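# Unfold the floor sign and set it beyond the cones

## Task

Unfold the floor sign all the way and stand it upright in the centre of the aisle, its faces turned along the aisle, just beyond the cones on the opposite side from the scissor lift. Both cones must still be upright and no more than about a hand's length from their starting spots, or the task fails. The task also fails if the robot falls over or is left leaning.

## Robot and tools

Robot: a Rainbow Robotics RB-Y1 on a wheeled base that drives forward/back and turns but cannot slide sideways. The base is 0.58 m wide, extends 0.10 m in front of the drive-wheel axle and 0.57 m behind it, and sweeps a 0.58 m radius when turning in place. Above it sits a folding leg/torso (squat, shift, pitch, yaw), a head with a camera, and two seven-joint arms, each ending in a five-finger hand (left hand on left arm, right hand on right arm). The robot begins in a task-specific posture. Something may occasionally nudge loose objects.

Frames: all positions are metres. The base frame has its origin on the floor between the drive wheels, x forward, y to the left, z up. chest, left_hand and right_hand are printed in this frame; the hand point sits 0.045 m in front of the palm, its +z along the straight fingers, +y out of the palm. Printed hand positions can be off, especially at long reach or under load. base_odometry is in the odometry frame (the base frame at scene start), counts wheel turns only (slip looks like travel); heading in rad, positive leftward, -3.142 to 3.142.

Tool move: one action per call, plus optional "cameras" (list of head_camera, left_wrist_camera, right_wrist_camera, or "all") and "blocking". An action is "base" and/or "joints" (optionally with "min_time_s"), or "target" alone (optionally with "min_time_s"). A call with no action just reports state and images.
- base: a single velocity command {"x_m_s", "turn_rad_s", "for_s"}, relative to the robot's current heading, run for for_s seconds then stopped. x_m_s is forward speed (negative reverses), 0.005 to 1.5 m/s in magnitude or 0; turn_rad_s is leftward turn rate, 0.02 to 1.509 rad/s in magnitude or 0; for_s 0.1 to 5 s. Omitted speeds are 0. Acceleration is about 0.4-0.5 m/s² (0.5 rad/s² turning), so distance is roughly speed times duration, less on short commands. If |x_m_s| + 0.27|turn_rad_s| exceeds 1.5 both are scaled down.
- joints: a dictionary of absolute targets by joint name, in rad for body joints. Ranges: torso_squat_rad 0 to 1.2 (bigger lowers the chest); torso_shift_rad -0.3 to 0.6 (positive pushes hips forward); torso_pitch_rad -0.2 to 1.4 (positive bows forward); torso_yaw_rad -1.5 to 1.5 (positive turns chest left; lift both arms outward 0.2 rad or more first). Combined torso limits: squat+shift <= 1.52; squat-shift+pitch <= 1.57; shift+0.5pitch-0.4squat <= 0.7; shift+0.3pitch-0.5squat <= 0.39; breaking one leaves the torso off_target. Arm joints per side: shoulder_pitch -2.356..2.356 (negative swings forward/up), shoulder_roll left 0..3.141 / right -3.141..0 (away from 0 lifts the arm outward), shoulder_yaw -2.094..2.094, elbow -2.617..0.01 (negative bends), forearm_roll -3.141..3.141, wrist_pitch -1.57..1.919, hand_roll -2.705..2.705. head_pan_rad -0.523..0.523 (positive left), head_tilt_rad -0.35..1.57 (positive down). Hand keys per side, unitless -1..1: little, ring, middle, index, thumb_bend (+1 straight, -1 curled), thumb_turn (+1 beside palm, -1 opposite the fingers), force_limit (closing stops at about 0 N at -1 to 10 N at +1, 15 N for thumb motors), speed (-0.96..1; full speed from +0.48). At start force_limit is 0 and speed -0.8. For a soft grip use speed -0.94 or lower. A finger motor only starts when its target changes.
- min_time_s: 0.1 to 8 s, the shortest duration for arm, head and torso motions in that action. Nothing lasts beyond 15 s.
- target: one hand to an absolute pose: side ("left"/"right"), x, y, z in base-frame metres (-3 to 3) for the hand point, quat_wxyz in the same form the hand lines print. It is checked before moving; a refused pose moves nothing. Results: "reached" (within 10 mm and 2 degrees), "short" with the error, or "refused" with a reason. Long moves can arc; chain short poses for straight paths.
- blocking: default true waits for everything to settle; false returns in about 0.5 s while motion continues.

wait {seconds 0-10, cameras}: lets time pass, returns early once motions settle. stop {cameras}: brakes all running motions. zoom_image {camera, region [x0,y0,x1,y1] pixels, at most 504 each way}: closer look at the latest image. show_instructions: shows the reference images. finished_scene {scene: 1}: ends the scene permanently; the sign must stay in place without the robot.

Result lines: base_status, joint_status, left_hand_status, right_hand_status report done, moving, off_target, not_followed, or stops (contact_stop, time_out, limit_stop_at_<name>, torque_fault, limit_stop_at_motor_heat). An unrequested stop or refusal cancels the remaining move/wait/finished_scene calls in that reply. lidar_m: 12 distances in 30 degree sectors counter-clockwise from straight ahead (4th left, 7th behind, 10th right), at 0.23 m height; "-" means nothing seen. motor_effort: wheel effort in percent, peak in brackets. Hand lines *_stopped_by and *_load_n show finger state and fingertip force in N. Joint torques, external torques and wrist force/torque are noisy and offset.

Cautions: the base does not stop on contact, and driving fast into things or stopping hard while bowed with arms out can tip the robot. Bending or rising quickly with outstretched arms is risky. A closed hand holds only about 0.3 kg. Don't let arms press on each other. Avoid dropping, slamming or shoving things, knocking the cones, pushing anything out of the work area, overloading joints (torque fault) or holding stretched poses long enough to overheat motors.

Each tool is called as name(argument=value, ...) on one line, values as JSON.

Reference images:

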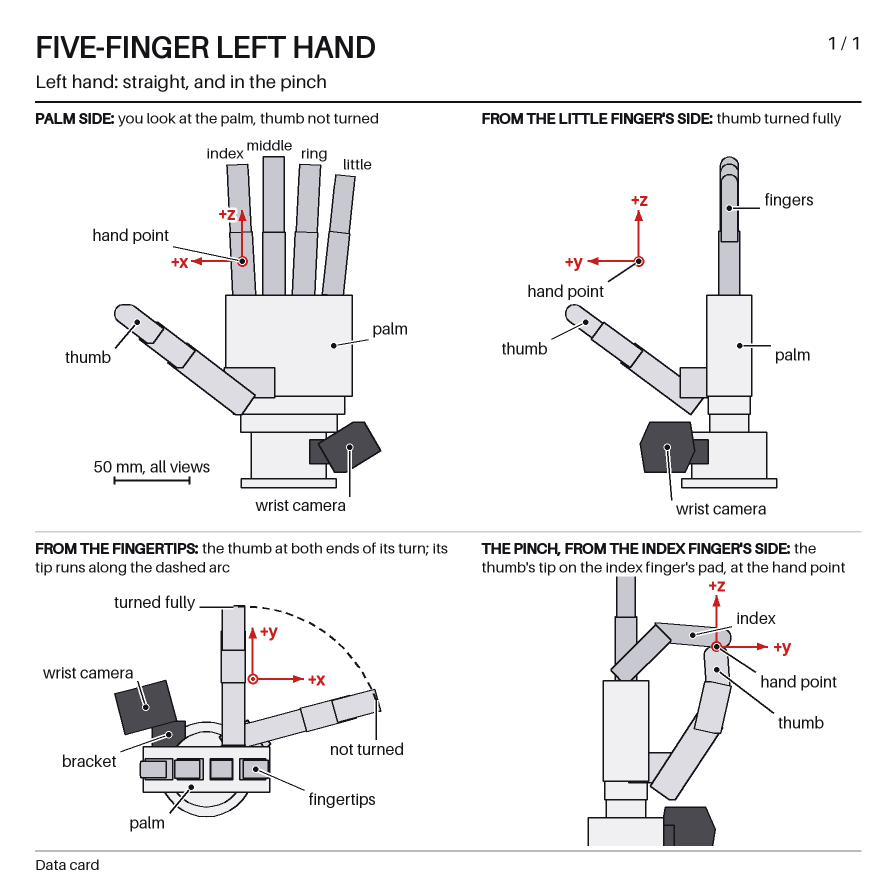

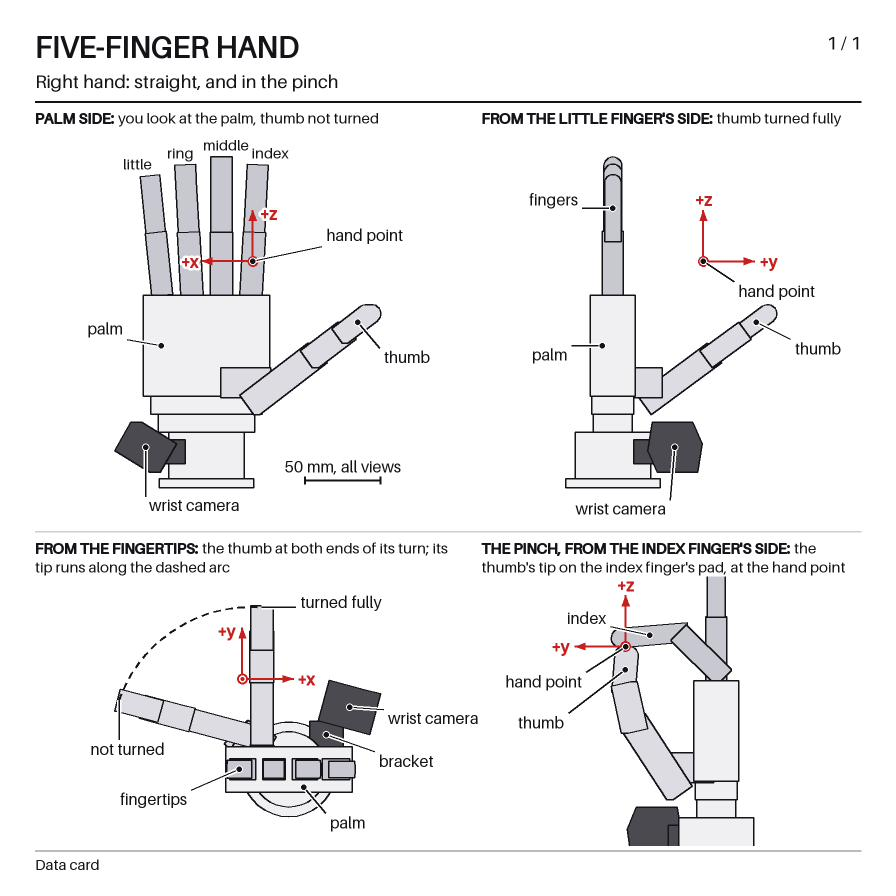

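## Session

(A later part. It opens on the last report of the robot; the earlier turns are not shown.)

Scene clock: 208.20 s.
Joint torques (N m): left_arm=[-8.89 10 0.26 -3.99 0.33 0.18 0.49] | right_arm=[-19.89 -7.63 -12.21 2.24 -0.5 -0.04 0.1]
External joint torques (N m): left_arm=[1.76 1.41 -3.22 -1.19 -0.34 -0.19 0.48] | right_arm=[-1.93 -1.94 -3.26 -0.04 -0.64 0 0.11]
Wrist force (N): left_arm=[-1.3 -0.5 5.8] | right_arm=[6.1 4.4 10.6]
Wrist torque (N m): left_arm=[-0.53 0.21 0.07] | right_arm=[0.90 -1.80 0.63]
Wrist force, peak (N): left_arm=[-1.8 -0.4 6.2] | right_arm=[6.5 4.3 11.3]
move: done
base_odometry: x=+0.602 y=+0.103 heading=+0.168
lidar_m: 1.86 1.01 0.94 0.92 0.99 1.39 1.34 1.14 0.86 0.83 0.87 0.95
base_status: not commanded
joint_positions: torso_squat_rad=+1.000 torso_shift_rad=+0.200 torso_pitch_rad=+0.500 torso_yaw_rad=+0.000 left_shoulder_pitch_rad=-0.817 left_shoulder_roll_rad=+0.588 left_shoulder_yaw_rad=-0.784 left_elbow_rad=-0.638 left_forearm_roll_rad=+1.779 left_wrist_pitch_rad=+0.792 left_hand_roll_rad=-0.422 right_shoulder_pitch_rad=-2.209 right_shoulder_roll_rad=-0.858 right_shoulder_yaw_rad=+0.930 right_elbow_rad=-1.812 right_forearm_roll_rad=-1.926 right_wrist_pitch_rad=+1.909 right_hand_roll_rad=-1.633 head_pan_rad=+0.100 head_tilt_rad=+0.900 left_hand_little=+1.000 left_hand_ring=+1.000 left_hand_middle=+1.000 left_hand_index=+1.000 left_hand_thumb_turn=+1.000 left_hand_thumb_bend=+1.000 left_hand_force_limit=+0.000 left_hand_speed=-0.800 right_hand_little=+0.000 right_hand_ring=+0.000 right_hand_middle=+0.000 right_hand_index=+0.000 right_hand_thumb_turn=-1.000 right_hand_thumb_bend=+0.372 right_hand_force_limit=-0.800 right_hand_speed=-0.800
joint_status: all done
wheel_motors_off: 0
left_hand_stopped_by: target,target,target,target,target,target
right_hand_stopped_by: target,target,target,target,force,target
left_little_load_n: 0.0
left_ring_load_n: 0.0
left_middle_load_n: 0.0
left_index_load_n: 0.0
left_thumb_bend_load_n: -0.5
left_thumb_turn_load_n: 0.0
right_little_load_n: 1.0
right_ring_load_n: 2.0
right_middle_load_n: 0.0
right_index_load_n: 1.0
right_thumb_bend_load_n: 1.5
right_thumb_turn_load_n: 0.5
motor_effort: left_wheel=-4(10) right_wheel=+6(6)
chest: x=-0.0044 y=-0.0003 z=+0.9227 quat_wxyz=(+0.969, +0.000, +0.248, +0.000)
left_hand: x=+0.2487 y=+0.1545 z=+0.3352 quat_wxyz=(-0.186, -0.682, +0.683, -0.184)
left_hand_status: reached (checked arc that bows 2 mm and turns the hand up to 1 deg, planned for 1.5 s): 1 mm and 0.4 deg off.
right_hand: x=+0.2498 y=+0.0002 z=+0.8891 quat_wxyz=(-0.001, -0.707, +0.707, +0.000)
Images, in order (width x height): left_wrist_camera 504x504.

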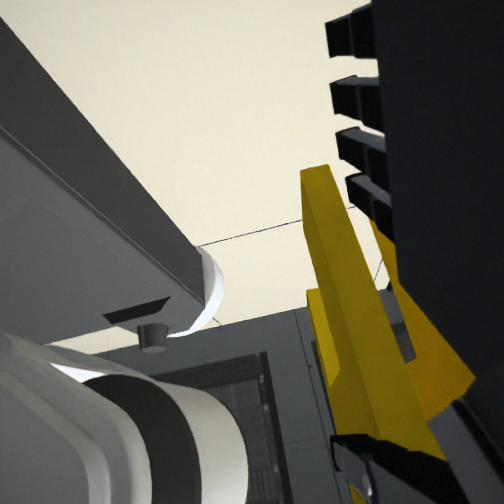

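move(target={"side": "left", "x": 0.2495, "y": 0.130, "z": 0.335, "quat_wxyz": [0.1830, 0.6830, -0.6830, 0.1830]}, min_time_s=2, cameras=["head_camera", "left_wrist_camera"])

zoom_image(camera="left_wrist_camera", region=[260, 130, 460, 330])

zoom_image(camera="head_camera", region=[200, 180, 500, 380])

Scene clock: 210.87 s.
Joint torques (N m): left_arm=[-10.75 6.76 0.68 -4.23 0.21 0.03 0.71] | right_arm=[-20.29 -7.43 -12.23 2.37 -0.45 -0.45 0.03]
External joint torques (N m): left_arm=[0.06 -1.01 -3.05 -1.01 -0.45 -0.22 0.7] | right_arm=[-2.33 -1.74 -3.29 0.09 -0.59 -0.41 0.03]
Wrist force (N): left_arm=[-1.4 -0.3 4.8] | right_arm=[5.7 4.0 11.0]
Wrist torque (N m): left_arm=[-0.42 0.27 0.08] | right_arm=[0.87 -1.37 0.58]
Wrist force, peak (N): left_arm=[-2.1 -0.4 6.5] | right_arm=[7.2 4.3 11.3]
move: done
base_odometry: x=+0.602 y=+0.103 heading=+0.168
lidar_m: 1.86 1.00 0.95 0.92 0.98 1.39 1.35 1.14 0.86 0.83 0.88 0.94
base_status: not commanded
joint_positions: torso_squat_rad=+1.000 torso_shift_rad=+0.200 torso_pitch_rad=+0.500 torso_yaw_rad=+0.000 left_shoulder_pitch_rad=-0.817 left_shoulder_roll_rad=+0.581 left_shoulder_yaw_rad=-0.829 left_elbow_rad=-0.717 left_forearm_roll_rad=+1.726 left_wrist_pitch_rad=+0.742 left_hand_roll_rad=-0.307 right_shoulder_pitch_rad=-2.209 right_shoulder_roll_rad=-0.858 right_shoulder_yaw_rad=+0.930 right_elbow_rad=-1.812 right_forearm_roll_rad=-1.926 right_wrist_pitch_rad=+1.909 right_hand_roll_rad=-1.633 head_pan_rad=+0.100 head_tilt_rad=+0.900 left_hand_little=+1.000 left_hand_ring=+1.000 left_hand_middle=+1.000 left_hand_index=+1.000 left_hand_thumb_turn=+1.000 left_hand_thumb_bend=+1.000 left_hand_force_limit=+0.000 left_hand_speed=-0.800 right_hand_little=+0.000 right_hand_ring=+0.000 right_hand_middle=+0.000 right_hand_index=+0.000 right_hand_thumb_turn=-1.000 right_hand_thumb_bend=+0.372 right_hand_force_limit=-0.800 right_hand_speed=-0.800
joint_status: all done
wheel_motors_off: 0
left_hand_stopped_by: target,target,target,target,target,target
right_hand_stopped_by: target,target,target,target,force,target
left_little_load_n: 0.5
left_ring_load_n: -0.5
left_middle_load_n: 0.0
left_index_load_n: 0.0
left_thumb_bend_load_n: 0.0
left_thumb_turn_load_n: -1.0
right_little_load_n: 0.0
right_ring_load_n: 1.0
right_middle_load_n: 0.5
right_index_load_n: 3.0
right_thumb_bend_load_n: 1.5
right_thumb_turn_load_n: 0.5
motor_effort: left_wheel=-3(9) right_wheel=+6(6)
chest: x=-0.0044 y=-0.0003 z=+0.9227 quat_wxyz=(+0.969, +0.000, +0.248, +0.000)
left_hand: x=+0.2496 y=+0.1302 z=+0.3350 quat_wxyz=(-0.184, -0.683, +0.683, -0.183)
left_hand_status: reached (checked arc that bows 2 mm and turns the hand up to 0 deg, planned for 2.0 s): 0 mm and 0.1 deg off.
right_hand: x=+0.2498 y=+0.0002 z=+0.8891 quat_wxyz=(-0.001, -0.707, +0.707, +0.000)
Images, in order (width x height): head_camera 896x504, left_wrist_camera 504x504.

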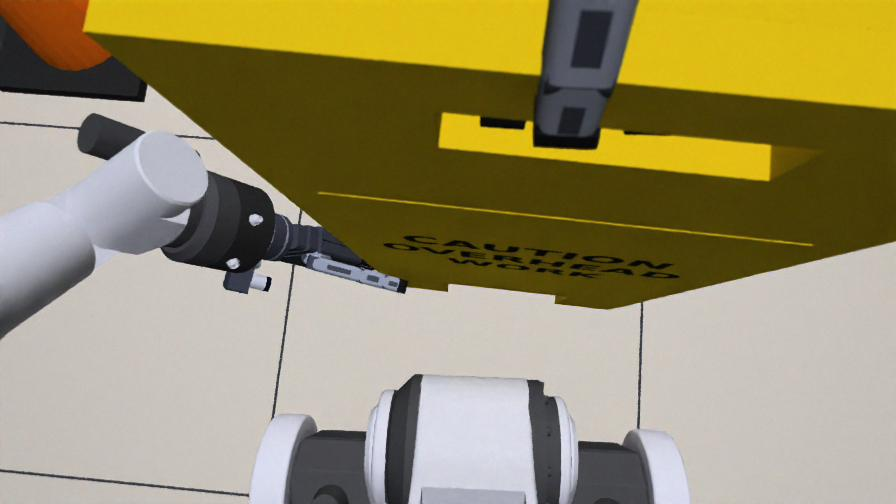

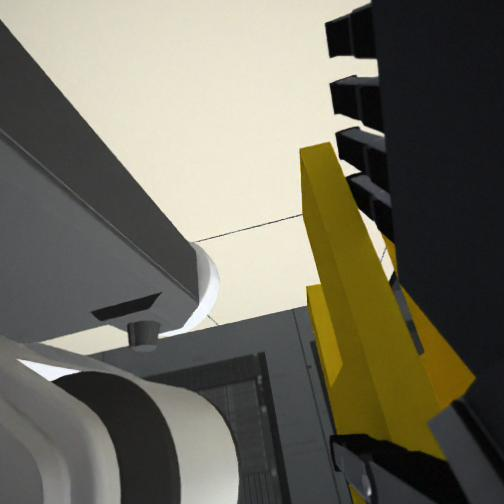

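Scaled by 2.520 from the camera's image (finer frame: 720x720).

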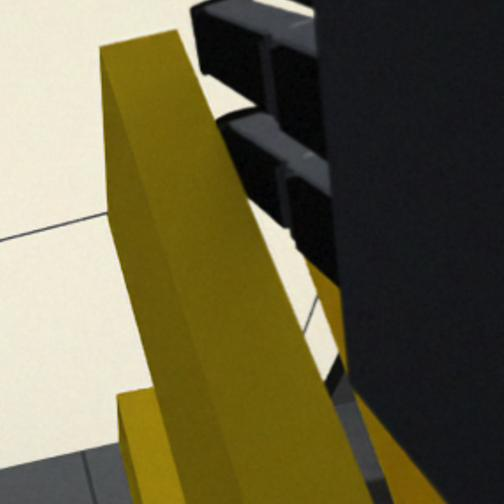

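Scaled by 1.680 from the camera's image (finer frame: 1280x720).

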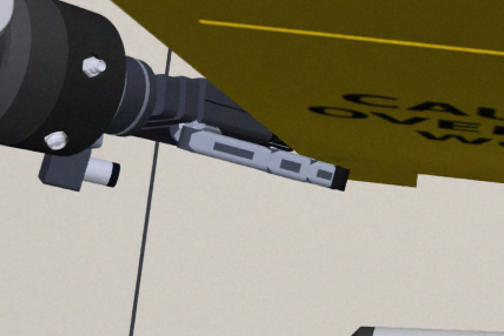

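move(target={"side": "left", "x": 0.225, "y": 0.130, "z": 0.337, "quat_wxyz": [0.1830, 0.6830, -0.6830, 0.1830]}, min_time_s=2, cameras=["head_camera", "left_wrist_camera"])

zoom_image(camera="left_wrist_camera", region=[260, 130, 460, 330])

zoom_image(camera="head_camera", region=[200, 180, 500, 380])

Scene clock: 213.70 s.
Joint torques (N m): left_arm=[-7.21 9.34 0.91 -5.08 0.35 -0.23 0.57] | right_arm=[-20.22 -7.37 -12.2 2.3 -0.32 -0.34 0.08]
External joint torques (N m): left_arm=[2.21 1.4 -3.23 -1.47 -0.29 -0.39 0.56] | right_arm=[-2.26 -1.69 -3.25 0.02 -0.46 -0.29 0.08]
Wrist force (N): left_arm=[-1.6 -0.5 5.6] | right_arm=[5.7 4.5 10.9]
Wrist torque (N m): left_arm=[-0.51 0.28 0.00] | right_arm=[0.83 -1.74 0.61]
Wrist force, peak (N): left_arm=[-1.4 -0.8 6.2] | right_arm=[6.8 3.7 11.5]
move: done
base_odometry: x=+0.602 y=+0.103 heading=+0.168
lidar_m: 1.86 1.00 0.95 0.93 0.97 1.39 1.35 1.15 0.86 0.83 0.87 0.95
base_status: not commanded
joint_positions: torso_squat_rad=+1.000 torso_shift_rad=+0.200 torso_pitch_rad=+0.500 torso_yaw_rad=+0.000 left_shoulder_pitch_rad=-0.735 left_shoulder_roll_rad=+0.649 left_shoulder_yaw_rad=-0.862 left_elbow_rad=-0.895 left_forearm_roll_rad=+1.684 left_wrist_pitch_rad=+0.686 left_hand_roll_rad=-0.211 right_shoulder_pitch_rad=-2.209 right_shoulder_roll_rad=-0.858 right_shoulder_yaw_rad=+0.930 right_elbow_rad=-1.812 right_forearm_roll_rad=-1.926 right_wrist_pitch_rad=+1.909 right_hand_roll_rad=-1.633 head_pan_rad=+0.100 head_tilt_rad=+0.900 left_hand_little=+1.000 left_hand_ring=+1.000 left_hand_middle=+1.000 left_hand_index=+1.000 left_hand_thumb_turn=+1.000 left_hand_thumb_bend=+1.000 left_hand_force_limit=+0.000 left_hand_speed=-0.800 right_hand_little=+0.000 right_hand_ring=+0.000 right_hand_middle=+0.000 right_hand_index=+0.000 right_hand_thumb_turn=-1.000 right_hand_thumb_bend=+0.372 right_hand_force_limit=-0.800 right_hand_speed=-0.800
joint_status: all done
wheel_motors_off: 0
left_hand_stopped_by: target,target,target,target,target,target
right_hand_stopped_by: target,target,target,target,force,target
left_little_load_n: 0.0
left_ring_load_n: 0.0
left_middle_load_n: 0.0
left_index_load_n: 0.0
left_thumb_bend_load_n: 0.0
left_thumb_turn_load_n: 0.0
right_little_load_n: 1.0
right_ring_load_n: 2.0
right_middle_load_n: 0.5
right_index_load_n: 1.0
right_thumb_bend_load_n: 0.5
right_thumb_turn_load_n: 0.5
motor_effort: left_wheel=-8(9) right_wheel=+6(6)
chest: x=-0.0044 y=-0.0003 z=+0.9227 quat_wxyz=(+0.969, +0.000, +0.248, +0.000)
left_hand: x=+0.2252 y=+0.1294 z=+0.3374 quat_wxyz=(-0.186, -0.682, +0.683, -0.185)
left_hand_status: reached (checked arc that bows 8 mm and turns the hand up to 1 deg, planned for 2.0 s): 1 mm and 0.4 deg off.
right_hand: x=+0.2498 y=+0.0002 z=+0.8891 quat_wxyz=(-0.001, -0.707, +0.707, +0.000)
Images, in order (width x height): head_camera 896x504, left_wrist_camera 504x504.

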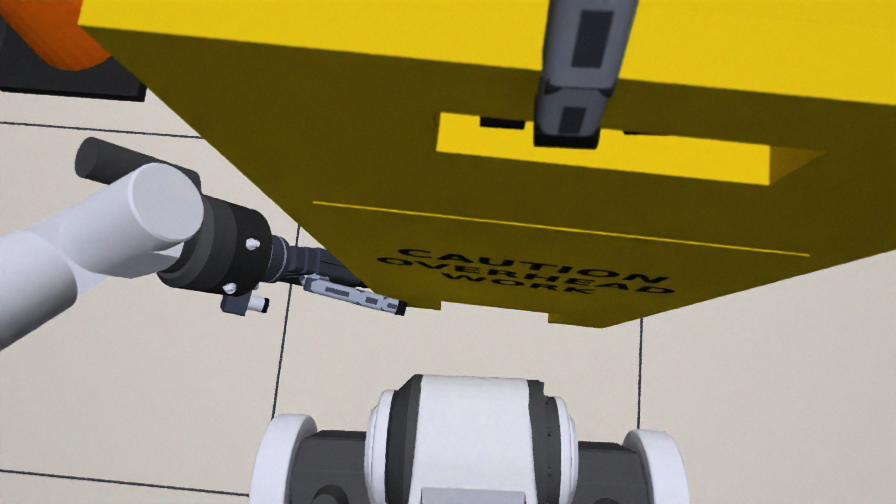

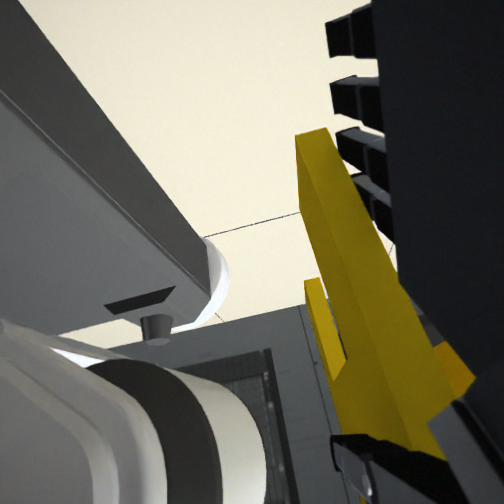

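Scaled by 2.520 from the camera's image (finer frame: 720x720).

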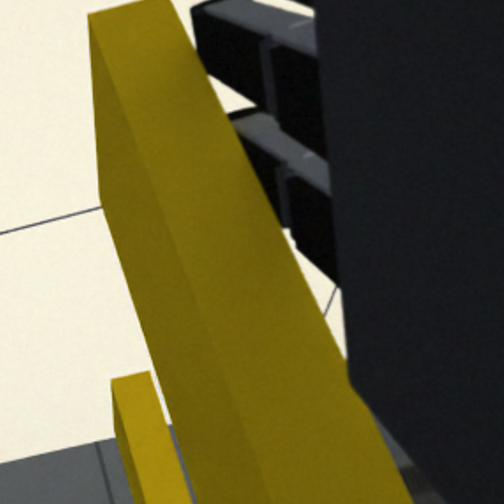

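Scaled by 1.680 from the camera's image (finer frame: 1280x720).

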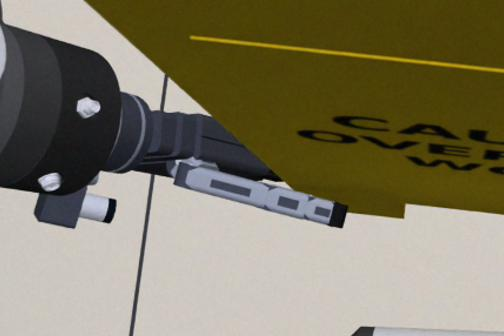

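move(joints={"right_hand_thumb_bend": 0.5})

move(target={"side": "left", "x": 0.19, "y": 0.125, "z": 0.342, "quat_wxyz": [0.1830, 0.6830, -0.6830, 0.1830]}, min_time_s=2.5, cameras=["head_camera", "left_wrist_camera", "right_wrist_camera"])

Scene clock: 214.87 s.
Joint torques (N m): left_arm=[-7.62 9.03 1.67 -4.98 0.33 0.06 0.69] | right_arm=[-19.64 -7.61 -12.46 2.42 -0.43 -0.39 0.02]
External joint torques (N m): left_arm=[1.81 1.09 -2.47 -1.37 -0.31 -0.1 0.68] | right_arm=[-1.68 -1.92 -3.52 0.14 -0.58 -0.35 0.02]
Wrist force (N): left_arm=[-0.8 -0.6 6.0] | right_arm=[6.0 4.8 10.6]
Wrist torque (N m): left_arm=[-0.53 0.17 0.11] | right_arm=[0.89 -1.78 0.62]
Wrist force, peak (N): left_arm=[-1.5 -0.5 6.2] | right_arm=[5.8 4.3 11.5]
move: done
base_odometry: x=+0.602 y=+0.103 heading=+0.168
lidar_m: 1.87 1.01 0.95 0.92 0.98 1.38 1.35 1.12 0.85 0.83 0.89 0.95
base_status: not commanded
joint_positions: torso_squat_rad=+1.000 torso_shift_rad=+0.200 torso_pitch_rad=+0.500 torso_yaw_rad=+0.000 left_shoulder_pitch_rad=-0.735 left_shoulder_roll_rad=+0.649 left_shoulder_yaw_rad=-0.862 left_elbow_rad=-0.895 left_forearm_roll_rad=+1.684 left_wrist_pitch_rad=+0.686 left_hand_roll_rad=-0.211 right_shoulder_pitch_rad=-2.209 right_shoulder_roll_rad=-0.858 right_shoulder_yaw_rad=+0.930 right_elbow_rad=-1.812 right_forearm_roll_rad=-1.926 right_wrist_pitch_rad=+1.909 right_hand_roll_rad=-1.633 head_pan_rad=+0.100 head_tilt_rad=+0.900 left_hand_little=+1.000 left_hand_ring=+1.000 left_hand_middle=+1.000 left_hand_index=+1.000 left_hand_thumb_turn=+1.000 left_hand_thumb_bend=+1.000 left_hand_force_limit=+0.000 left_hand_speed=-0.800 right_hand_little=+0.000 right_hand_ring=+0.000 right_hand_middle=+0.000 right_hand_index=+0.000 right_hand_thumb_turn=-1.000 right_hand_thumb_bend=+0.500 right_hand_force_limit=-0.800 right_hand_speed=-0.800
joint_status: all done
wheel_motors_off: 0
left_hand_stopped_by: target,target,target,target,target,target
right_hand_stopped_by: target,target,target,target,target,target
left_little_load_n: 0.0
left_ring_load_n: 0.5
left_middle_load_n: 0.0
left_index_load_n: 0.0
left_thumb_bend_load_n: 0.0
left_thumb_turn_load_n: 0.0
right_little_load_n: 1.0
right_ring_load_n: 2.0
right_middle_load_n: 0.0
right_index_load_n: 1.0
right_thumb_bend_load_n: 0.0
right_thumb_turn_load_n: 0.0
motor_effort: left_wheel=-6(8) right_wheel=+6(6)
chest: x=-0.0044 y=-0.0003 z=+0.9227 quat_wxyz=(+0.969, +0.000, +0.248, +0.000)
left_hand: x=+0.2252 y=+0.1294 z=+0.3374 quat_wxyz=(-0.186, -0.682, +0.683, -0.185)
right_hand: x=+0.2498 y=+0.0002 z=+0.8891 quat_wxyz=(-0.001, -0.707, +0.707, +0.000)
pictures: none

Scene clock: 217.70 s.
Joint torques (N m): left_arm=[-5.61 9.32 1.46 -5.24 0.24 -0.23 0.43] | right_arm=[-19.86 -7.52 -12.19 2.52 -0.39 -0.3 0.06]
External joint torques (N m): left_arm=[2.02 1.38 -2.84 -1.11 -0.35 -0.26 0.41] | right_arm=[-1.9 -1.83 -3.25 0.24 -0.53 -0.26 0.06]
Wrist force (N): left_arm=[-1.3 -0.4 5.8] | right_arm=[5.7 4.3 11.1]
Wrist torque (N m): left_arm=[-0.41 0.25 0.04] | right_arm=[0.74 -1.85 0.60]
Wrist force, peak (N): left_arm=[-2.0 -1.2 6.2] | right_arm=[6.2 4.5 11.4]
move: done
base_odometry: x=+0.602 y=+0.103 heading=+0.168
lidar_m: 1.87 1.01 0.94 0.92 0.98 1.38 1.35 1.13 0.84 0.83 0.88 0.95
base_status: not commanded
joint_positions: torso_squat_rad=+1.000 torso_shift_rad=+0.200 torso_pitch_rad=+0.500 torso_yaw_rad=+0.000 left_shoulder_pitch_rad=-0.640 left_shoulder_roll_rad=+0.728 left_shoulder_yaw_rad=-0.911 left_elbow_rad=-1.104 left_forearm_roll_rad=+1.606 left_wrist_pitch_rad=+0.602 left_hand_roll_rad=-0.076 right_shoulder_pitch_rad=-2.209 right_shoulder_roll_rad=-0.858 right_shoulder_yaw_rad=+0.930 right_elbow_rad=-1.813 right_forearm_roll_rad=-1.926 right_wrist_pitch_rad=+1.909 right_hand_roll_rad=-1.633 head_pan_rad=+0.100 head_tilt_rad=+0.900 left_hand_little=+1.000 left_hand_ring=+1.000 left_hand_middle=+1.000 left_hand_index=+1.000 left_hand_thumb_turn=+1.000 left_hand_thumb_bend=+1.000 left_hand_force_limit=+0.000 left_hand_speed=-0.800 right_hand_little=+0.000 right_hand_ring=+0.000 right_hand_middle=+0.000 right_hand_index=+0.000 right_hand_thumb_turn=-1.000 right_hand_thumb_bend=+0.500 right_hand_force_limit=-0.800 right_hand_speed=-0.800
joint_status: all done
wheel_motors_off: 0
left_hand_stopped_by: target,target,target,target,target,target
right_hand_stopped_by: target,target,target,target,target,target
left_little_load_n: 0.0
left_ring_load_n: 0.0
left_middle_load_n: 0.0
left_index_load_n: 0.5
left_thumb_bend_load_n: 0.0
left_thumb_turn_load_n: 0.0
right_little_load_n: 1.5
right_ring_load_n: 2.0
right_middle_load_n: 0.0
right_index_load_n: 0.5
right_thumb_bend_load_n: 0.0
right_thumb_turn_load_n: 0.0
motor_effort: left_wheel=-6(9) right_wheel=+6(6)
chest: x=-0.0044 y=-0.0003 z=+0.9227 quat_wxyz=(+0.969, +0.000, +0.248, +0.000)
left_hand: x=+0.1903 y=+0.1241 z=+0.3427 quat_wxyz=(-0.188, -0.682, +0.682, -0.186)
left_hand_status: reached (checked arc that bows 10 mm and turns the hand up to 1 deg, planned for 2.5 s): 1 mm and 0.7 deg off.
right_hand: x=+0.2498 y=+0.0002 z=+0.8891 quat_wxyz=(-0.001, -0.707, +0.707, +0.000)
Images, in order (width x height): head_camera 896x504, left_wrist_camera 504x504, right_wrist_camera 504x504.

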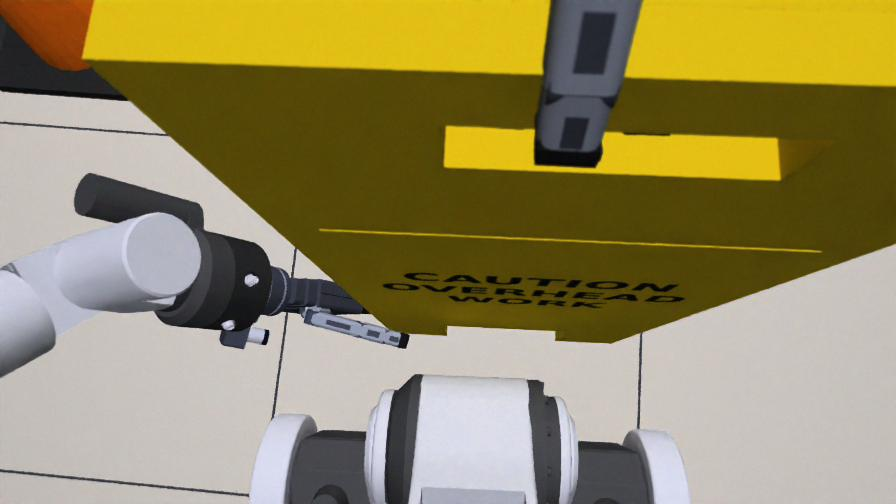

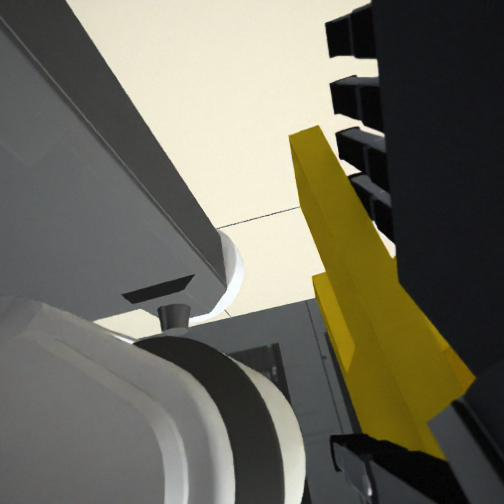

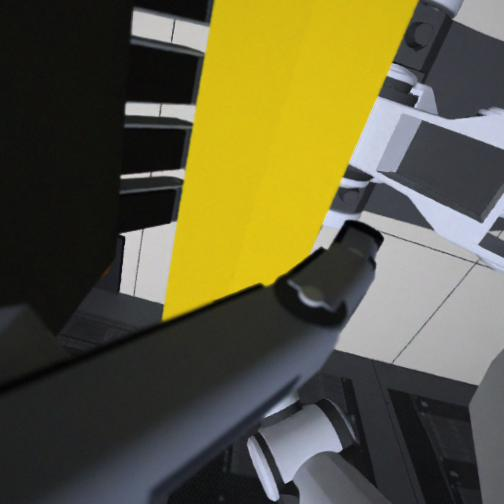

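zoom_image(camera="left_wrist_camera", region=[260, 110, 504, 460])

zoom_image(camera="right_wrist_camera", region=[100, 0, 460, 340])

Scaled by 1.440 from the camera's image (finer frame: 720x720).

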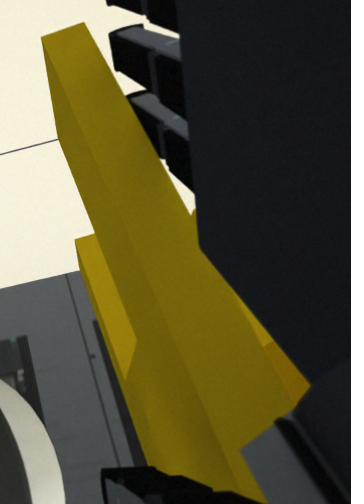

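Scaled by 1.400 from the camera's image (finer frame: 720x720).

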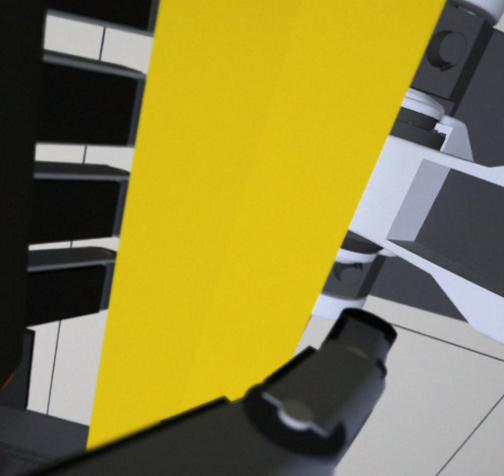

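move(target={"side": "right", "x": 0.28, "y": 0.0, "z": 0.885, "quat_wxyz": [0, -0.7071, 0.7071, 0]}, min_time_s=2.5)

move(target={"side": "left", "x": 0.19, "y": 0.105, "z": 0.345, "quat_wxyz": [0.1830, 0.6830, -0.6830, 0.1830]}, min_time_s=2, cameras=["head_camera", "left_wrist_camera"])

zoom_image(camera="left_wrist_camera", region=[260, 110, 504, 460])

Scene clock: 221.20 s.
Joint torques (N m): left_arm=[-5.4 9.3 0.97 -5.59 0.27 -0.19 0.38] | right_arm=[-19.76 -5.82 -9.61 2.81 0.28 0.31 0.06]
External joint torques (N m): left_arm=[2.24 1.36 -3.32 -1.46 -0.32 -0.21 0.37] | right_arm=[-0.8 0.16 -0.49 1.02 0.13 0.35 0.06]
Wrist force (N): left_arm=[-1.7 -1.0 5.8] | right_arm=[6.1 4.6 10.7]
Wrist torque (N m): left_arm=[-0.54 0.29 0.03] | right_arm=[0.88 -1.96 0.64]
Wrist force, peak (N): left_arm=[-1.0 -0.6 6.5] | right_arm=[6.7 5.0 10.8]
move: done
base_odometry: x=+0.602 y=+0.103 heading=+0.168
lidar_m: 1.86 0.99 0.94 0.93 0.98 1.39 1.34 1.13 0.84 0.83 0.88 0.94
base_status: not commanded
joint_positions: torso_squat_rad=+1.000 torso_shift_rad=+0.200 torso_pitch_rad=+0.500 torso_yaw_rad=+0.000 left_shoulder_pitch_rad=-0.640 left_shoulder_roll_rad=+0.728 left_shoulder_yaw_rad=-0.911 left_elbow_rad=-1.104 left_forearm_roll_rad=+1.606 left_wrist_pitch_rad=+0.602 left_hand_roll_rad=-0.076 right_shoulder_pitch_rad=-2.195 right_shoulder_roll_rad=-0.844 right_shoulder_yaw_rad=+0.952 right_elbow_rad=-1.703 right_forearm_roll_rad=-1.863 right_wrist_pitch_rad=+1.917 right_hand_roll_rad=-1.518 head_pan_rad=+0.100 head_tilt_rad=+0.900 left_hand_little=+1.000 left_hand_ring=+1.000 left_hand_middle=+1.000 left_hand_index=+1.000 left_hand_thumb_turn=+1.000 left_hand_thumb_bend=+1.000 left_hand_force_limit=+0.000 left_hand_speed=-0.800 right_hand_little=+0.000 right_hand_ring=+0.000 right_hand_middle=+0.000 right_hand_index=+0.000 right_hand_thumb_turn=-1.000 right_hand_thumb_bend=+0.500 right_hand_force_limit=-0.800 right_hand_speed=-0.800
joint_status: all done
wheel_motors_off: 0
left_hand_stopped_by: target,target,target,target,target,target
right_hand_stopped_by: target,target,target,target,target,target
left_little_load_n: 0.0
left_ring_load_n: 0.0
left_middle_load_n: 0.0
left_index_load_n: 0.0
left_thumb_bend_load_n: 0.0
left_thumb_turn_load_n: 0.0
right_little_load_n: 2.0
right_ring_load_n: 2.5
right_middle_load_n: 0.0
right_index_load_n: 0.5
right_thumb_bend_load_n: 0.5
right_thumb_turn_load_n: 0.0
motor_effort: left_wheel=-5(10) right_wheel=+6(7)
chest: x=-0.0044 y=-0.0003 z=+0.9227 quat_wxyz=(+0.969, +0.000, +0.248, +0.000)
left_hand: x=+0.1903 y=+0.1241 z=+0.3427 quat_wxyz=(-0.188, -0.682, +0.682, -0.186)
right_hand: x=+0.2799 y=-0.0001 z=+0.8848 quat_wxyz=(+0.000, -0.707, +0.707, +0.000)
right_hand_status: reached (checked arc that bows 2 mm and turns the hand up to 1 deg, planned for 2.5 s): 0 mm and 0.0 deg off.
pictures: none

Scene clock: 223.53 s.
Joint torques (N m): left_arm=[-8.07 6.42 1.51 -6.06 0.51 -0.32 0.59] | right_arm=[-19.57 -6.41 -8.77 2.67 0.42 0 -0.02]
External joint torques (N m): left_arm=[-0.23 -0.87 -2.83 -1.61 -0.06 -0.24 0.58] | right_arm=[-0.62 -0.43 0.35 0.88 0.28 0.04 -0.02]
Wrist force (N): left_arm=[-1.6 -1.0 5.1] | right_arm=[6.2 5.0 10.7]
Wrist torque (N m): left_arm=[-0.51 0.23 0.07] | right_arm=[0.97 -1.81 0.62]
Wrist force, peak (N): left_arm=[-1.0 -0.7 6.1] | right_arm=[6.4 5.0 10.8]
move: done
base_odometry: x=+0.602 y=+0.103 heading=+0.168
lidar_m: 1.86 1.00 0.95 0.92 0.98 1.39 1.35 1.13 0.85 0.83 0.89 0.94
base_status: not commanded
joint_positions: torso_squat_rad=+1.000 torso_shift_rad=+0.200 torso_pitch_rad=+0.500 torso_yaw_rad=+0.000 left_shoulder_pitch_rad=-0.656 left_shoulder_roll_rad=+0.720 left_shoulder_yaw_rad=-0.948 left_elbow_rad=-1.148 left_forearm_roll_rad=+1.540 left_wrist_pitch_rad=+0.576 left_hand_roll_rad=+0.028 right_shoulder_pitch_rad=-2.195 right_shoulder_roll_rad=-0.844 right_shoulder_yaw_rad=+0.952 right_elbow_rad=-1.703 right_forearm_roll_rad=-1.863 right_wrist_pitch_rad=+1.917 right_hand_roll_rad=-1.518 head_pan_rad=+0.100 head_tilt_rad=+0.900 left_hand_little=+1.000 left_hand_ring=+1.000 left_hand_middle=+1.000 left_hand_index=+1.000 left_hand_thumb_turn=+1.000 left_hand_thumb_bend=+1.000 left_hand_force_limit=+0.000 left_hand_speed=-0.800 right_hand_little=+0.000 right_hand_ring=+0.000 right_hand_middle=+0.000 right_hand_index=+0.000 right_hand_thumb_turn=-1.000 right_hand_thumb_bend=+0.500 right_hand_force_limit=-0.800 right_hand_speed=-0.800
joint_status: all done
wheel_motors_off: 0
left_hand_stopped_by: target,target,target,target,target,target
right_hand_stopped_by: target,target,target,target,target,target
left_little_load_n: 0.0
left_ring_load_n: -0.5
left_middle_load_n: 0.0
left_index_load_n: 0.0
left_thumb_bend_load_n: 0.0
left_thumb_turn_load_n: 0.0
right_little_load_n: 1.0
right_ring_load_n: 2.0
right_middle_load_n: 0.5
right_index_load_n: 1.5
right_thumb_bend_load_n: 0.5
right_thumb_turn_load_n: 0.5
motor_effort: left_wheel=-6(9) right_wheel=+6(6)
chest: x=-0.0044 y=-0.0003 z=+0.9227 quat_wxyz=(+0.969, +0.000, +0.248, +0.000)
left_hand: x=+0.1900 y=+0.1052 z=+0.3456 quat_wxyz=(-0.188, -0.682, +0.682, -0.187)
left_hand_status: reached (checked arc that bows 1 mm and turns the hand up to 0 deg, planned for 2.0 s): 1 mm and 0.8 deg off.
right_hand: x=+0.2799 y=-0.0001 z=+0.8848 quat_wxyz=(+0.000, -0.707, +0.707, +0.000)
Images, in order (width x height): head_camera 896x504, left_wrist_camera 504x504.

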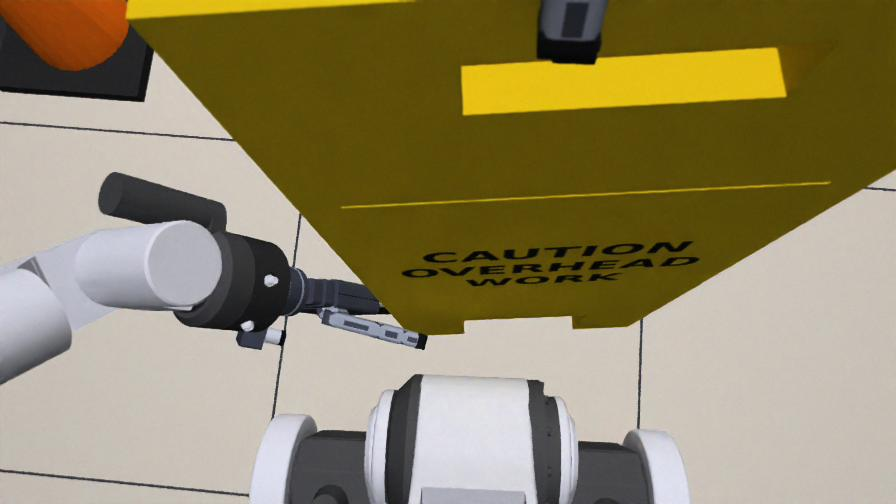

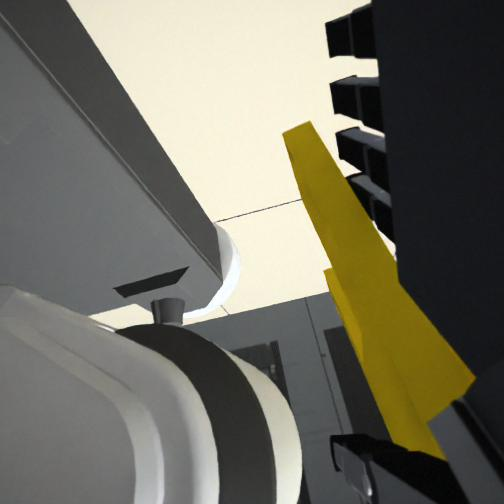

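Scaled by 1.440 from the camera's image (finer frame: 720x720).

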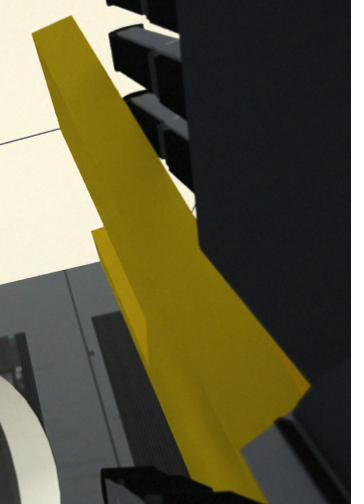

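move(cameras=["head_camera"])

Scene clock: 225.33 s.
Joint torques (N m): left_arm=[-7.67 6.59 1.15 -5.77 0.07 -0.33 0.53] | right_arm=[-19.7 -5.81 -9.03 2.72 0.26 0.03 0.09]
External joint torques (N m): left_arm=[0.17 -0.7 -3.19 -1.32 -0.5 -0.25 0.51] | right_arm=[-0.75 0.17 0.08 0.93 0.12 0.07 0.09]
Wrist force (N): left_arm=[-2.0 -1.3 5.9] | right_arm=[6.1 4.5 10.8]
Wrist torque (N m): left_arm=[-0.59 0.32 0.05] | right_arm=[0.86 -1.76 0.60]
Wrist force, peak (N): left_arm=[-2.0 -1.3 5.9] | right_arm=[6.4 4.9 10.9]
base_odometry: x=+0.602 y=+0.103 heading=+0.168
lidar_m: 1.85 1.01 0.95 0.92 0.98 1.39 1.35 1.13 0.85 0.83 0.88 0.94
base_status: not commanded
joint_positions: torso_squat_rad=+1.000 torso_shift_rad=+0.200 torso_pitch_rad=+0.500 torso_yaw_rad=+0.000 left_shoulder_pitch_rad=-0.656 left_shoulder_roll_rad=+0.720 left_shoulder_yaw_rad=-0.948 left_elbow_rad=-1.148 left_forearm_roll_rad=+1.540 left_wrist_pitch_rad=+0.576 left_hand_roll_rad=+0.028 right_shoulder_pitch_rad=-2.195 right_shoulder_roll_rad=-0.844 right_shoulder_yaw_rad=+0.952 right_elbow_rad=-1.703 right_forearm_roll_rad=-1.863 right_wrist_pitch_rad=+1.917 right_hand_roll_rad=-1.518 head_pan_rad=+0.100 head_tilt_rad=+0.900 left_hand_little=+1.000 left_hand_ring=+1.000 left_hand_middle=+1.000 left_hand_index=+1.000 left_hand_thumb_turn=+1.000 left_hand_thumb_bend=+1.000 left_hand_force_limit=+0.000 left_hand_speed=-0.800 right_hand_little=+0.000 right_hand_ring=+0.000 right_hand_middle=+0.000 right_hand_index=+0.000 right_hand_thumb_turn=-1.000 right_hand_thumb_bend=+0.500 right_hand_force_limit=-0.800 right_hand_speed=-0.800
joint_status: all done
wheel_motors_off: 0
left_hand_stopped_by: target,target,target,target,target,target
right_hand_stopped_by: target,target,target,target,target,target
left_little_load_n: 0.5
left_ring_load_n: 0.0
left_middle_load_n: 0.0
left_index_load_n: 0.0
left_thumb_bend_load_n: 0.0
left_thumb_turn_load_n: 0.0
right_little_load_n: 1.0
right_ring_load_n: 2.0
right_middle_load_n: 0.5
right_index_load_n: 1.5
right_thumb_bend_load_n: 0.5
right_thumb_turn_load_n: 0.0
motor_effort: left_wheel=-4(9) right_wheel=+6(6)
chest: x=-0.0044 y=-0.0003 z=+0.9227 quat_wxyz=(+0.969, +0.000, +0.248, +0.000) (m; base frame)
left_hand: x=+0.1900 y=+0.1052 z=+0.3456 quat_wxyz=(-0.188, -0.682, +0.682, -0.187) (m; base frame)
left_hand_status: reached (checked arc that bows 1 mm and turns the hand up to 0 deg, planned for 2.0 s): 1 mm and 0.8 deg off.
right_hand: x=+0.2799 y=-0.0001 z=+0.8848 quat_wxyz=(+0.000, -0.707, +0.707, +0.000) (m; base frame)
pictures: head_camera
Images, in order (width x height): head_camera 896x504.

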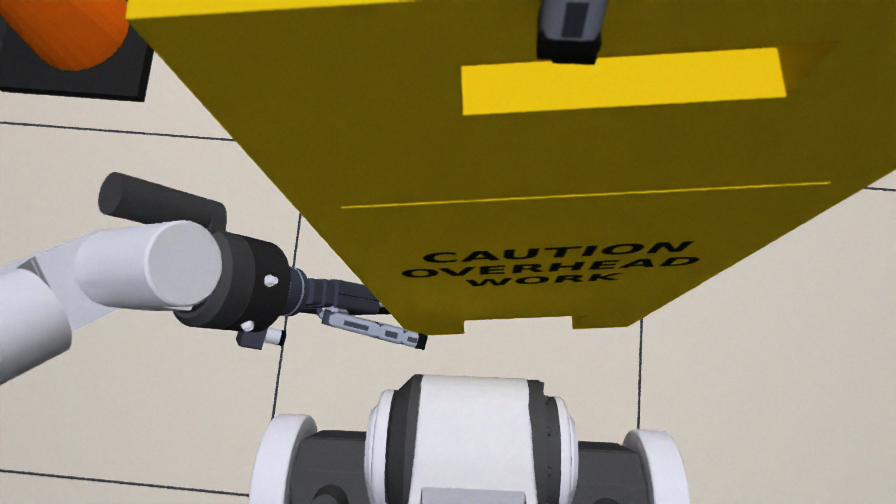

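zoom_image(camera="head_camera", region=[180, 180, 520, 380])

move(cameras=["left_wrist_camera"])

Scaled by 1.482 from the camera's image (finer frame: 1280x720).

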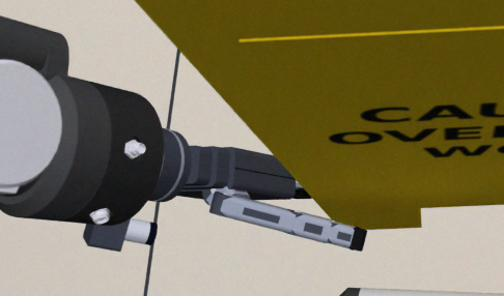

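Scene clock: 225.80 s.
Joint torques (N m): left_arm=[-8.25 6.33 1.61 -5.96 0.47 -0.39 0.56] | right_arm=[-19.53 -5.7 -9.21 2.58 0.42 -0.05 0.18]
External joint torques (N m): left_arm=[-0.4 -0.97 -2.73 -1.51 -0.11 -0.3 0.55] | right_arm=[-0.57 0.28 -0.09 0.79 0.28 -0.01 0.18]
Wrist force (N): left_arm=[-1.1 -0.9 4.9] | right_arm=[5.9 5.0 10.6]
Wrist torque (N m): left_arm=[-0.50 0.12 0.06] | right_arm=[0.98 -1.71 0.58]
Wrist force, peak (N): left_arm=[-1.3 -0.5 6.1] | right_arm=[6.9 4.5 10.7]
base_odometry: x=+0.602 y=+0.103 heading=+0.168
lidar_m: 1.87 1.00 0.95 0.93 0.97 1.38 1.35 1.13 0.86 0.83 0.87 0.95
base_status: not commanded
joint_positions: torso_squat_rad=+1.000 torso_shift_rad=+0.200 torso_pitch_rad=+0.500 torso_yaw_rad=+0.000 left_shoulder_pitch_rad=-0.656 left_shoulder_roll_rad=+0.720 left_shoulder_yaw_rad=-0.948 left_elbow_rad=-1.148 left_forearm_roll_rad=+1.540 left_wrist_pitch_rad=+0.576 left_hand_roll_rad=+0.028 right_shoulder_pitch_rad=-2.195 right_shoulder_roll_rad=-0.844 right_shoulder_yaw_rad=+0.952 right_elbow_rad=-1.703 right_forearm_roll_rad=-1.863 right_wrist_pitch_rad=+1.917 right_hand_roll_rad=-1.518 head_pan_rad=+0.100 head_tilt_rad=+0.900 left_hand_little=+1.000 left_hand_ring=+1.000 left_hand_middle=+1.000 left_hand_index=+1.000 left_hand_thumb_turn=+1.000 left_hand_thumb_bend=+1.000 left_hand_force_limit=+0.000 left_hand_speed=-0.800 right_hand_little=+0.000 right_hand_ring=+0.000 right_hand_middle=+0.000 right_hand_index=+0.000 right_hand_thumb_turn=-1.000 right_hand_thumb_bend=+0.500 right_hand_force_limit=-0.800 right_hand_speed=-0.800
joint_status: all done
wheel_motors_off: 0
left_hand_stopped_by: target,target,target,target,target,target
right_hand_stopped_by: target,target,target,target,target,target
left_little_load_n: 0.0
left_ring_load_n: 0.0
left_middle_load_n: 0.0
left_index_load_n: 0.0
left_thumb_bend_load_n: 0.0
left_thumb_turn_load_n: 0.0
right_little_load_n: 1.0
right_ring_load_n: 2.0
right_middle_load_n: 1.0
right_index_load_n: 1.5
right_thumb_bend_load_n: 0.5
right_thumb_turn_load_n: 0.0
motor_effort: left_wheel=-4(9) right_wheel=+6(6)
chest: x=-0.0044 y=-0.0003 z=+0.9227 quat_wxyz=(+0.969, +0.000, +0.248, +0.000) (m; base frame)
left_hand: x=+0.1900 y=+0.1052 z=+0.3456 quat_wxyz=(-0.188, -0.682, +0.682, -0.187) (m; base frame)
left_hand_status: reached (checked arc that bows 1 mm and turns the hand up to 0 deg, planned for 2.0 s): 1 mm and 0.8 deg off.
right_hand: x=+0.2799 y=-0.0001 z=+0.8848 quat_wxyz=(+0.000, -0.707, +0.707, +0.000) (m; base frame)
pictures: left_wrist_camera
Images, in order (width x height): left_wrist_camera 504x504.

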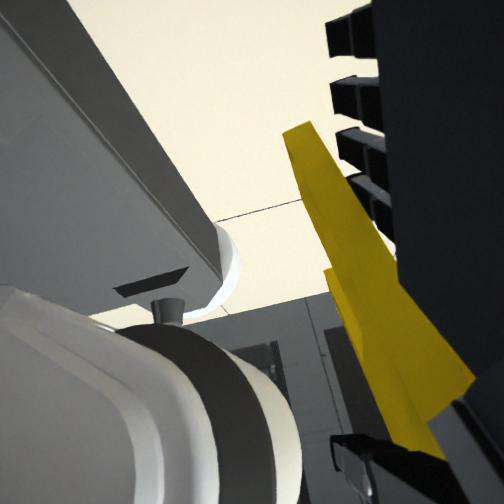

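move(target={"side": "right", "x": 0.30, "y": 0.015, "z": 0.885, "quat_wxyz": [0, -0.7071, 0.7071, 0]}, min_time_s=2, cameras=["head_camera"])

Scene clock: 229.10 s.
Joint torques (N m): left_arm=[-8.13 6.61 1.56 -5.8 0.26 -0.34 0.38] | right_arm=[-22.25 -6.13 -9.29 2.35 0.4 -0.25 0.01]
External joint torques (N m): left_arm=[-0.29 -0.69 -2.78 -1.36 -0.31 -0.25 0.37] | right_arm=[-2.39 0.24 -0.17 0.91 0.26 -0.21 0.01]
Wrist force (N): left_arm=[-2.1 -0.8 5.2] | right_arm=[6.8 4.7 10.3]
Wrist torque (N m): left_arm=[-0.50 0.14 -0.02] | right_arm=[0.89 -1.64 0.59]
Wrist force, peak (N): left_arm=[-2.4 -0.9 5.9] | right_arm=[7.0 4.8 11.4]
move: done
base_odometry: x=+0.602 y=+0.103 heading=+0.168
lidar_m: 1.86 1.01 0.93 0.92 0.97 1.40 1.35 1.14 0.86 0.83 0.88 0.95
base_status: not commanded
joint_positions: torso_squat_rad=+1.000 torso_shift_rad=+0.200 torso_pitch_rad=+0.500 torso_yaw_rad=+0.000 left_shoulder_pitch_rad=-0.656 left_shoulder_roll_rad=+0.720 left_shoulder_yaw_rad=-0.948 left_elbow_rad=-1.148 left_forearm_roll_rad=+1.540 left_wrist_pitch_rad=+0.576 left_hand_roll_rad=+0.028 right_shoulder_pitch_rad=-2.218 right_shoulder_roll_rad=-0.781 right_shoulder_yaw_rad=+0.980 right_elbow_rad=-1.571 right_forearm_roll_rad=-1.819 right_wrist_pitch_rad=+1.919 right_hand_roll_rad=-1.444 head_pan_rad=+0.100 head_tilt_rad=+0.900 left_hand_little=+1.000 left_hand_ring=+1.000 left_hand_middle=+1.000 left_hand_index=+1.000 left_hand_thumb_turn=+1.000 left_hand_thumb_bend=+1.000 left_hand_force_limit=+0.000 left_hand_speed=-0.800 right_hand_little=+0.000 right_hand_ring=+0.000 right_hand_middle=+0.000 right_hand_index=+0.000 right_hand_thumb_turn=-1.000 right_hand_thumb_bend=+0.500 right_hand_force_limit=-0.800 right_hand_speed=-0.800
joint_status: all done
wheel_motors_off: 0
left_hand_stopped_by: target,target,target,target,target,target
right_hand_stopped_by: target,target,target,target,target,target
left_little_load_n: 0.0
left_ring_load_n: 0.0
left_middle_load_n: 0.0
left_index_load_n: 0.5
left_thumb_bend_load_n: 0.0
left_thumb_turn_load_n: 0.0
right_little_load_n: 0.0
right_ring_load_n: 1.0
right_middle_load_n: 1.0
right_index_load_n: 3.0
right_thumb_bend_load_n: 1.5
right_thumb_turn_load_n: -0.5
motor_effort: left_wheel=-7(8) right_wheel=+6(6)
chest: x=-0.0044 y=-0.0003 z=+0.9227 quat_wxyz=(+0.969, +0.000, +0.248, +0.000)
left_hand: x=+0.1900 y=+0.1052 z=+0.3456 quat_wxyz=(-0.188, -0.681, +0.682, -0.187)
right_hand: x=+0.2999 y=+0.0148 z=+0.8847 quat_wxyz=(+0.000, -0.707, +0.707, +0.000)
right_hand_status: reached (checked arc that bows 1 mm and turns the hand up to 1 deg, planned for 2.0 s): 0 mm and 0.0 deg off.
Images, in order (width x height): head_camera 896x504.

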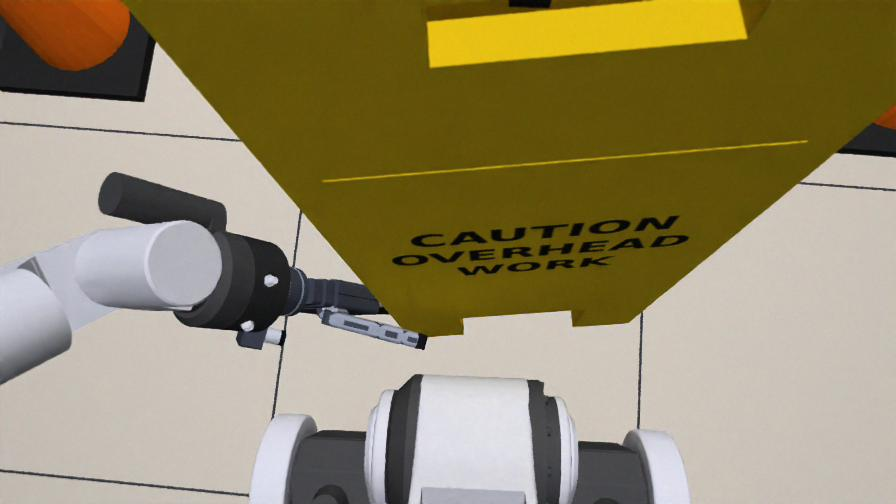

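move(target={"side": "left", "x": 0.190, "y": 0.060, "z": 0.350, "quat_wxyz": [0.1830, 0.6830, -0.6830, 0.1830]}, min_time_s=2, cameras=["head_camera"])

Scene clock: 232.67 s.
Joint torques (N m): left_arm=[-8.96 4.14 1.64 -7.21 0.48 -0.7 0.5] | right_arm=[-21.81 -6.48 -9.39 2.6 0.15 -0.63 -0.04]
External joint torques (N m): left_arm=[-0.48 -1.43 -2.73 -2.09 -0.05 -0.36 0.48] | right_arm=[-1.94 -0.1 -0.27 1.16 0.01 -0.6 -0.04]
Wrist force (N): left_arm=[-2.6 -0.5 5.2] | right_arm=[7.4 4.3 10.8]
Wrist torque (N m): left_arm=[-0.46 0.17 0.01] | right_arm=[0.84 -1.46 0.57]
Wrist force, peak (N): left_arm=[-2.4 -1.1 6.2] | right_arm=[7.3 4.9 10.9]
move: done
base_odometry: x=+0.602 y=+0.103 heading=+0.168
lidar_m: 1.86 1.01 0.95 0.92 0.98 1.39 1.34 1.14 0.86 0.83 0.88 0.95
base_status: not commanded
joint_positions: torso_squat_rad=+1.000 torso_shift_rad=+0.200 torso_pitch_rad=+0.500 torso_yaw_rad=+0.000 left_shoulder_pitch_rad=-0.706 left_shoulder_roll_rad=+0.673 left_shoulder_yaw_rad=-1.022 left_elbow_rad=-1.207 left_forearm_roll_rad=+1.361 left_wrist_pitch_rad=+0.545 left_hand_roll_rad=+0.277 right_shoulder_pitch_rad=-2.218 right_shoulder_roll_rad=-0.781 right_shoulder_yaw_rad=+0.980 right_elbow_rad=-1.571 right_forearm_roll_rad=-1.819 right_wrist_pitch_rad=+1.919 right_hand_roll_rad=-1.444 head_pan_rad=+0.100 head_tilt_rad=+0.900 left_hand_little=+1.000 left_hand_ring=+1.000 left_hand_middle=+1.000 left_hand_index=+1.000 left_hand_thumb_turn=+1.000 left_hand_thumb_bend=+1.000 left_hand_force_limit=+0.000 left_hand_speed=-0.800 right_hand_little=+0.000 right_hand_ring=+0.000 right_hand_middle=+0.000 right_hand_index=+0.000 right_hand_thumb_turn=-1.000 right_hand_thumb_bend=+0.500 right_hand_force_limit=-0.800 right_hand_speed=-0.800
joint_status: all done
wheel_motors_off: 0
left_hand_stopped_by: target,target,target,target,target,target
right_hand_stopped_by: target,target,target,target,target,target
left_little_load_n: 0.0
left_ring_load_n: 0.0
left_middle_load_n: 0.0
left_index_load_n: 0.0
left_thumb_bend_load_n: -0.5
left_thumb_turn_load_n: 0.0
right_little_load_n: 0.5
right_ring_load_n: 0.0
right_middle_load_n: 0.0
right_index_load_n: 5.0
right_thumb_bend_load_n: 1.0
right_thumb_turn_load_n: 0.0
motor_effort: left_wheel=-3(9) right_wheel=+6(6)
chest: x=-0.0044 y=-0.0003 z=+0.9227 quat_wxyz=(+0.969, +0.000, +0.248, +0.000)
left_hand: x=+0.1905 y=+0.0604 z=+0.3500 quat_wxyz=(-0.187, -0.682, +0.682, -0.186)
left_hand_status: reached (checked arc that bows 1 mm and turns the hand up to 1 deg, planned for 2.0 s): 1 mm and 0.6 deg off.
right_hand: x=+0.2999 y=+0.0148 z=+0.8846 quat_wxyz=(+0.000, -0.707, +0.707, +0.000)
Images, in order (width x height): head_camera 896x504.

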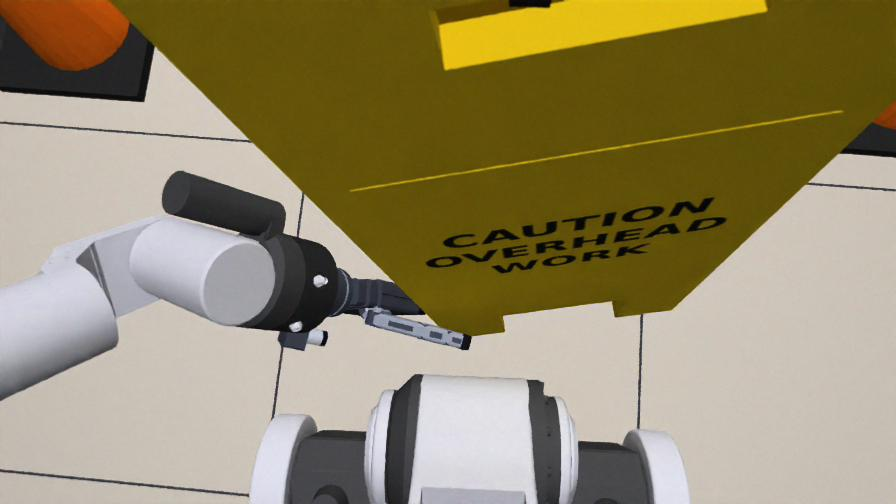

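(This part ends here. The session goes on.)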